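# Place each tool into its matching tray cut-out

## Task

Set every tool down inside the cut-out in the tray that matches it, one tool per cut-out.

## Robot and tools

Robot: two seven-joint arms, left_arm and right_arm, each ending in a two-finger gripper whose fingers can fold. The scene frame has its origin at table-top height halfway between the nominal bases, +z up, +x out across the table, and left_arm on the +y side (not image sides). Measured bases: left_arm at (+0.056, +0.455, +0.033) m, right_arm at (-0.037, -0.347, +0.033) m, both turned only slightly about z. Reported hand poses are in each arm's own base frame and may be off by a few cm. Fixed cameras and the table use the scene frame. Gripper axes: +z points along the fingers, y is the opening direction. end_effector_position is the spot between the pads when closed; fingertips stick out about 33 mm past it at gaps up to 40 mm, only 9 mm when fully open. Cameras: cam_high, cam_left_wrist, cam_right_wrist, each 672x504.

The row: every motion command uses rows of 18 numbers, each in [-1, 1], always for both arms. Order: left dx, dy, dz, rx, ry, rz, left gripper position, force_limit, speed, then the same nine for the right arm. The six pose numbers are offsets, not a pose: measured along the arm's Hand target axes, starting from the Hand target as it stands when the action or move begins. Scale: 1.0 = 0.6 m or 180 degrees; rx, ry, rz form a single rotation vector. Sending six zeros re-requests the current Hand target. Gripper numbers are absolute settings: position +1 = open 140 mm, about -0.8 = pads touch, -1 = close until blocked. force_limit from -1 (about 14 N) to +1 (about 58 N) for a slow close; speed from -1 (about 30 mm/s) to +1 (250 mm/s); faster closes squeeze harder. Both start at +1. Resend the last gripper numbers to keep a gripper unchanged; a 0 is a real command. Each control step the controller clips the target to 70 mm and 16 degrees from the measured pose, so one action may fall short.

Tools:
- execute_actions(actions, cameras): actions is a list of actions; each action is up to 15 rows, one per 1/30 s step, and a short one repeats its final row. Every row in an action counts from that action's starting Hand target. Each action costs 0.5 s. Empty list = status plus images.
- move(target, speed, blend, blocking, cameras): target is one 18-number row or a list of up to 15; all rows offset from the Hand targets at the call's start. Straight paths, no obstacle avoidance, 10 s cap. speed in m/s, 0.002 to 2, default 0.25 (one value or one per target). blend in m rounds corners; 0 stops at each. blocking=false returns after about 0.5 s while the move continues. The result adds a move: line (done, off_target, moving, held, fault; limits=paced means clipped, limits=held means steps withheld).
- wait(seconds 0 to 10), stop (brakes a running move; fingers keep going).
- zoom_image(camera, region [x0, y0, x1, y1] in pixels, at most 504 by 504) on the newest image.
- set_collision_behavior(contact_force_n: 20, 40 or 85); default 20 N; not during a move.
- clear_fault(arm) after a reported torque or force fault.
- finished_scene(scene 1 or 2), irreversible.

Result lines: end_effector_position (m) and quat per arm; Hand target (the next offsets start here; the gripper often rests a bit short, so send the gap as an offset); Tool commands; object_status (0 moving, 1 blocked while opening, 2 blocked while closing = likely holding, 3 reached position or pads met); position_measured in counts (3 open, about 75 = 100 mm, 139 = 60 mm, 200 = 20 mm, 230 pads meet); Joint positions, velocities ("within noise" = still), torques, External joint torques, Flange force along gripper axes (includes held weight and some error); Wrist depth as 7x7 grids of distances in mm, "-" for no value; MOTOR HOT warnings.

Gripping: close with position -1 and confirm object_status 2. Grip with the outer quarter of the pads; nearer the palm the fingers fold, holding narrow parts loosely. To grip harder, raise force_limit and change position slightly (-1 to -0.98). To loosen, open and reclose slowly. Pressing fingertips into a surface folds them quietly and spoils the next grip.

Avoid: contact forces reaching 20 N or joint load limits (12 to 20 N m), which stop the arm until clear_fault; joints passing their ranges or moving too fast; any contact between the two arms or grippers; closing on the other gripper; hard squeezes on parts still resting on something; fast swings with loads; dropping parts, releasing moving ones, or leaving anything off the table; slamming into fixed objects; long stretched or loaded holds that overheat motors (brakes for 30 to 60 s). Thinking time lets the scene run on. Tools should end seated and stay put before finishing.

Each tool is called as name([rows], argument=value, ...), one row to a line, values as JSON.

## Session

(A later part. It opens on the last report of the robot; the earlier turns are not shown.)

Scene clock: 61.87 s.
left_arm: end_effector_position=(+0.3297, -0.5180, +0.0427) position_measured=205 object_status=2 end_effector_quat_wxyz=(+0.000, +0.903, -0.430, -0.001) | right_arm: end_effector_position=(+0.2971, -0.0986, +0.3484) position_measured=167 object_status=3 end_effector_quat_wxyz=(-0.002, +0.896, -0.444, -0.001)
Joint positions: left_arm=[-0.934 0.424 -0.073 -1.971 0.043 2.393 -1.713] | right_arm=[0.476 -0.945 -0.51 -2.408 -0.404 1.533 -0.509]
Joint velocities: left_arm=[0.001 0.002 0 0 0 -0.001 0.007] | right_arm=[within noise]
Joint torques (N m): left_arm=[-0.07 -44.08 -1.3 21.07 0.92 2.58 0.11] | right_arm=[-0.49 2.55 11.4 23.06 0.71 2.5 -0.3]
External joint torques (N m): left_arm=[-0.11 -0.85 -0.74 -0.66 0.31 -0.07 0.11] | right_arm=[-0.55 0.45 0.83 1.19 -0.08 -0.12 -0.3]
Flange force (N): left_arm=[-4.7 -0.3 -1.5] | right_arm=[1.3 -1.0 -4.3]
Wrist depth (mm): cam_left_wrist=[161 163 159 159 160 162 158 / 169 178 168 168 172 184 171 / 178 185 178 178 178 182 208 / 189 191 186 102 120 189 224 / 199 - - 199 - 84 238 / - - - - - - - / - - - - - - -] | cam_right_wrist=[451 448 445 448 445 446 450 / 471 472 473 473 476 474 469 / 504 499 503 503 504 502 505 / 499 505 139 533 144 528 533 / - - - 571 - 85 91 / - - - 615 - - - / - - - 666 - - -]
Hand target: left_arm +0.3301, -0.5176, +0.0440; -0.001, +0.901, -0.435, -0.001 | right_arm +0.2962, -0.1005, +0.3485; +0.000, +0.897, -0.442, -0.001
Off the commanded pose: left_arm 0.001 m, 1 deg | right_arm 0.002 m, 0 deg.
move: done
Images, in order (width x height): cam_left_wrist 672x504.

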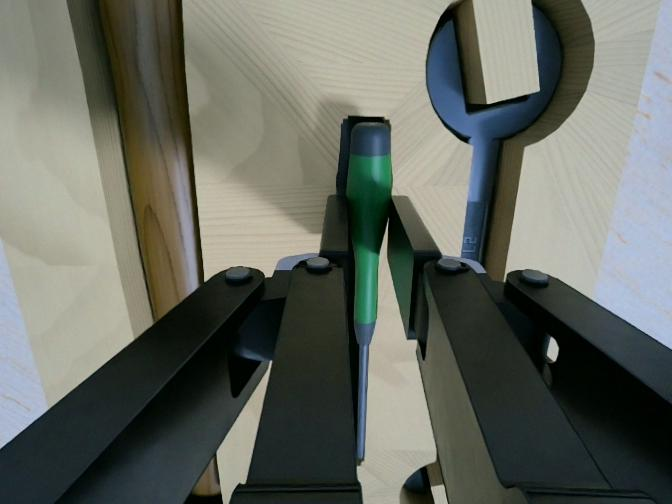

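move([
  [-0.0005,-0.0022,0,0,0,0.002,-1,-0.5,-1,0,0,0,0,0,0,-0.3,0.3,0],
  [-0.0005,-0.0022,0.022,0,0,0.002,-1,-0.5,-1,0,0,0,0,0,0,-0.3,0.3,0],
], speed=[0.05,0.04], cameras=["cam_left_wrist","cam_high"])

zoom_image(camera="cam_left_wrist", region=[300, 50, 450, 200])

zoom_image(camera="cam_left_wrist", region=[320, 300, 420, 500])

Scene clock: 63.70 s.
left_arm: end_effector_position=(+0.3304, -0.5172, +0.0325) position_measured=205 object_status=2 end_effector_quat_wxyz=(+0.000, +0.901, -0.434, -0.001) | right_arm: end_effector_position=(+0.2971, -0.0986, +0.3484) position_measured=167 object_status=3 end_effector_quat_wxyz=(-0.002, +0.896, -0.444, -0.001)
Joint positions: left_arm=[-0.932 0.442 -0.073 -1.974 0.045 2.414 -1.704] | right_arm=[0.476 -0.945 -0.51 -2.408 -0.404 1.533 -0.509]
Joint velocities: left_arm=[0 -0.001 0.002 -0.001 0.001 0.004 0.001] | right_arm=[within noise]
Joint torques (N m): left_arm=[-0.48 -43.23 -0.9 20.75 0.94 3.13 0.14] | right_arm=[-0.47 2.54 11.41 23.02 0.72 2.52 -0.29]
External joint torques (N m): left_arm=[-0.48 0.23 -0.28 -0.7 0.35 0.49 0.14] | right_arm=[-0.47 0.48 0.9 1.14 -0.07 -0.11 -0.29]
Flange force (N): left_arm=[-3.1 0.2 1.5] | right_arm=[1.2 -1.2 -4.2]
Wrist depth (mm): cam_left_wrist=[159 - 150 150 151 151 152 / 160 163 158 156 162 176 160 / 168 178 167 166 167 171 169 / 178 188 176 131 131 180 210 / 188 - - 195 - 84 227 / - - - - - - - / - - - - - - -] | cam_right_wrist=[451 446 445 447 449 447 446 / 477 475 474 473 475 471 473 / 503 505 505 503 502 505 500 / 495 506 139 539 144 527 538 / - - - 572 - 85 90 / - - - 617 - - - / - - - 662 - - -]
Hand target: left_arm +0.3309, -0.5166, +0.0308; -0.001, +0.899, -0.437, -0.001 | right_arm +0.2962, -0.1005, +0.3485; +0.000, +0.897, -0.442, -0.001
Off the commanded pose: left_arm 0.002 m, 0 deg | right_arm 0.002 m, 0 deg.
move: done
Images, in order (width x height): cam_high 672x504, cam_left_wrist 672x504.

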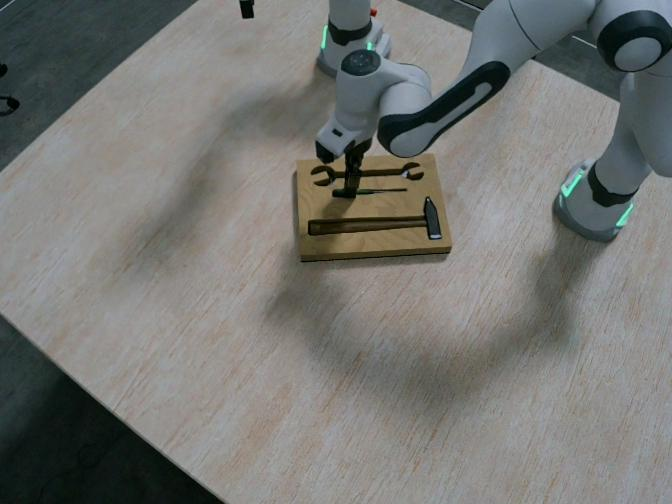

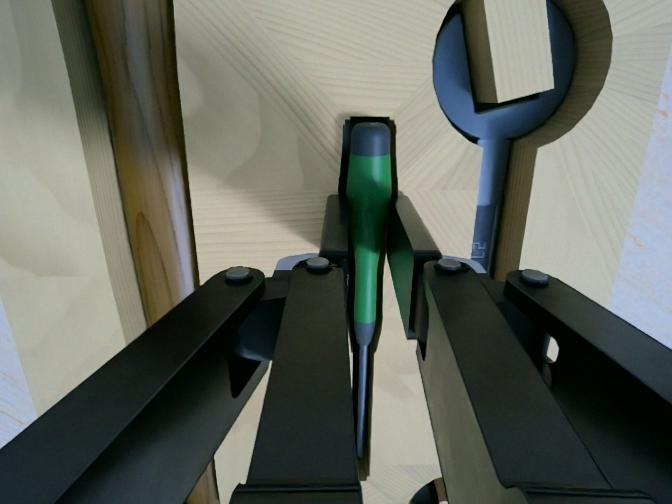

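Scaled by 3.360 from the camera's 672x504 image, which has a finer 960x720 frame.

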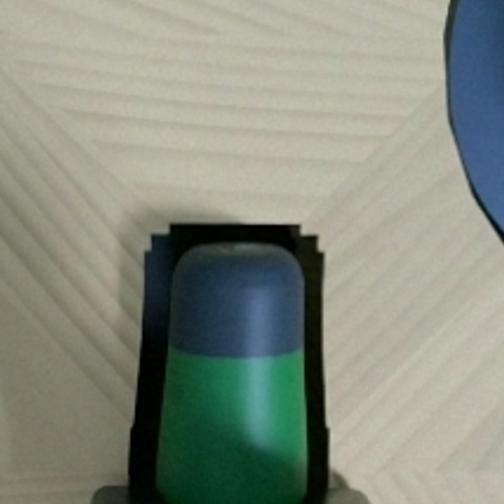

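Scaled by 2.520 from the camera's 672x504 image, which has a finer 960x720 frame.

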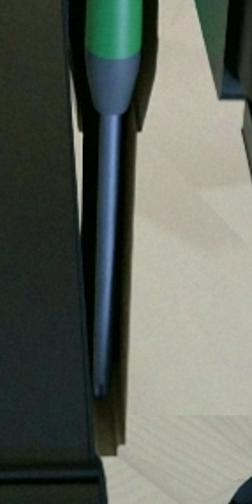

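move([
  [0,0,0.002,0,0,0,-0.5,-0.5,-1,0,0,0,0,0,0,-0.3,0.3,0],
  [0,0,-0.12,0,0,0,-0.5,-0.5,-1,0,0,0,0,0,0,-0.3,0.3,0],
  [-0.05,0,-0.25,0,0,0,-0.5,-0.5,-1,0,0,0,0,0,0,-0.3,0.3,0],
], speed=[0.04,0.1,0.15], cameras=["cam_left_wrist","cam_high"])

zoom_image(camera="cam_left_wrist", region=[150, 0, 550, 400])

zoom_image(camera="cam_high", region=[290, 120, 470, 270])

Scene clock: 67.23 s.
left_arm: end_effector_position=(+0.3137, -0.4944, +0.1814) position_measured=192 object_status=3 end_effector_quat_wxyz=(+0.000, +0.900, -0.435, +0.002) | right_arm: end_effector_position=(+0.2971, -0.0986, +0.3484) position_measured=167 object_status=3 end_effector_quat_wxyz=(-0.002, +0.896, -0.444, -0.001)
Joint positions: left_arm=[-0.924 0.146 -0.086 -1.985 0.018 2.133 -1.689] | right_arm=[0.476 -0.945 -0.51 -2.408 -0.404 1.533 -0.509]
Joint velocities: left_arm=[0.001 0 0 0.001 -0.001 -0.003 0.002] | right_arm=[within noise]
Joint torques (N m): left_arm=[-0.46 -37.17 -0.4 22.93 0.15 2.54 0.12] | right_arm=[-0.49 2.57 11.38 23.03 0.7 2.52 -0.31]
External joint torques (N m): left_arm=[-0.41 -0.17 -0.09 -1.25 -0.61 -0.13 0.12] | right_arm=[-0.48 0.62 0.83 1.06 -0.08 -0.12 -0.31]
Flange force (N): left_arm=[-5.3 -0.4 1.0] | right_arm=[1.5 -1.4 -4.1]
Wrist depth (mm): cam_left_wrist=[315 286 289 283 297 307 313 / 333 302 298 299 301 327 330 / 352 325 322 319 317 346 349 / 374 367 328 172 126 365 371 / 395 - 94 356 - 88 385 / - - - 375 - - - / - - - 453 - - -] | cam_right_wrist=[452 449 448 445 446 446 448 / 474 476 472 470 474 478 476 / 506 504 503 499 503 500 504 / 498 502 139 536 144 527 534 / - - - 571 - 85 90 / - - - 617 - - - / - - - 659 - - -]
Hand target: left_arm +0.3125, -0.4932, +0.1808; -0.001, +0.899, -0.437, -0.001 | right_arm +0.2962, -0.1005, +0.3485; +0.000, +0.897, -0.442, -0.001
Off the commanded pose: left_arm 0.002 m, 0 deg | right_arm 0.002 m, 0 deg.
move: done
Images, in order (width x height): cam_high 672x504, cam_left_wrist 672x504.

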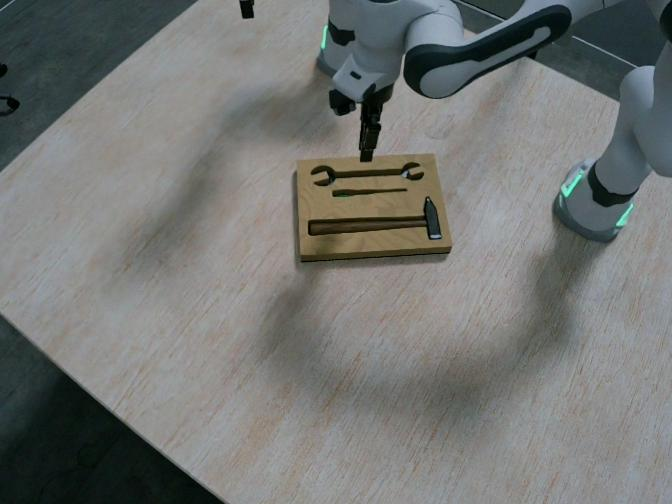

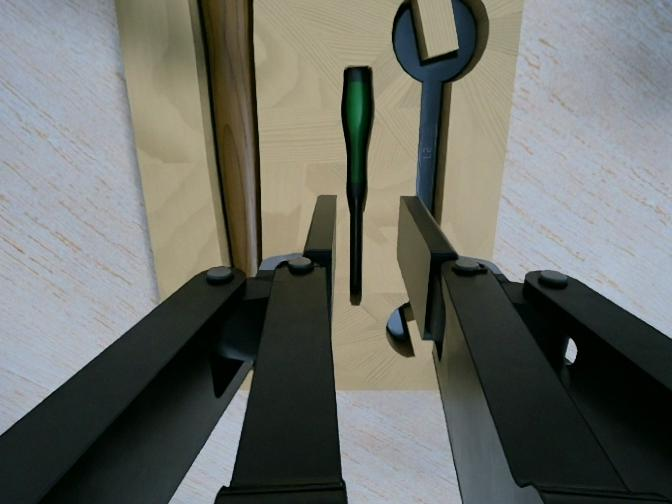

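Scaled by 1.260 from the camera's 672x504 image, which has a finer 960x720 frame.

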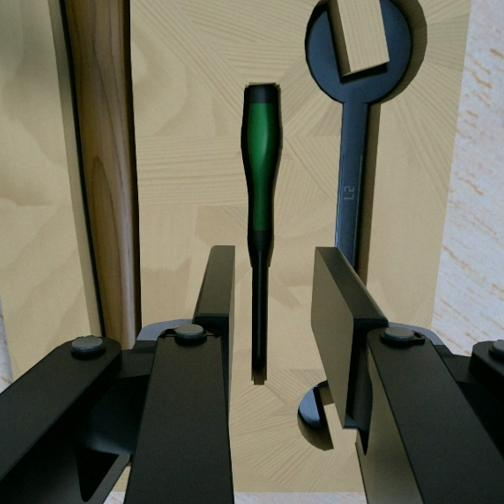

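Scaled by 2.800 from the camera's 672x504 image, which has a finer 960x720 frame.

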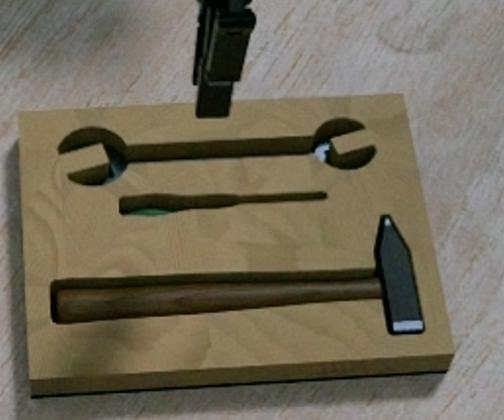

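finished_scene(scene=2)

The scene is finished: the task was done.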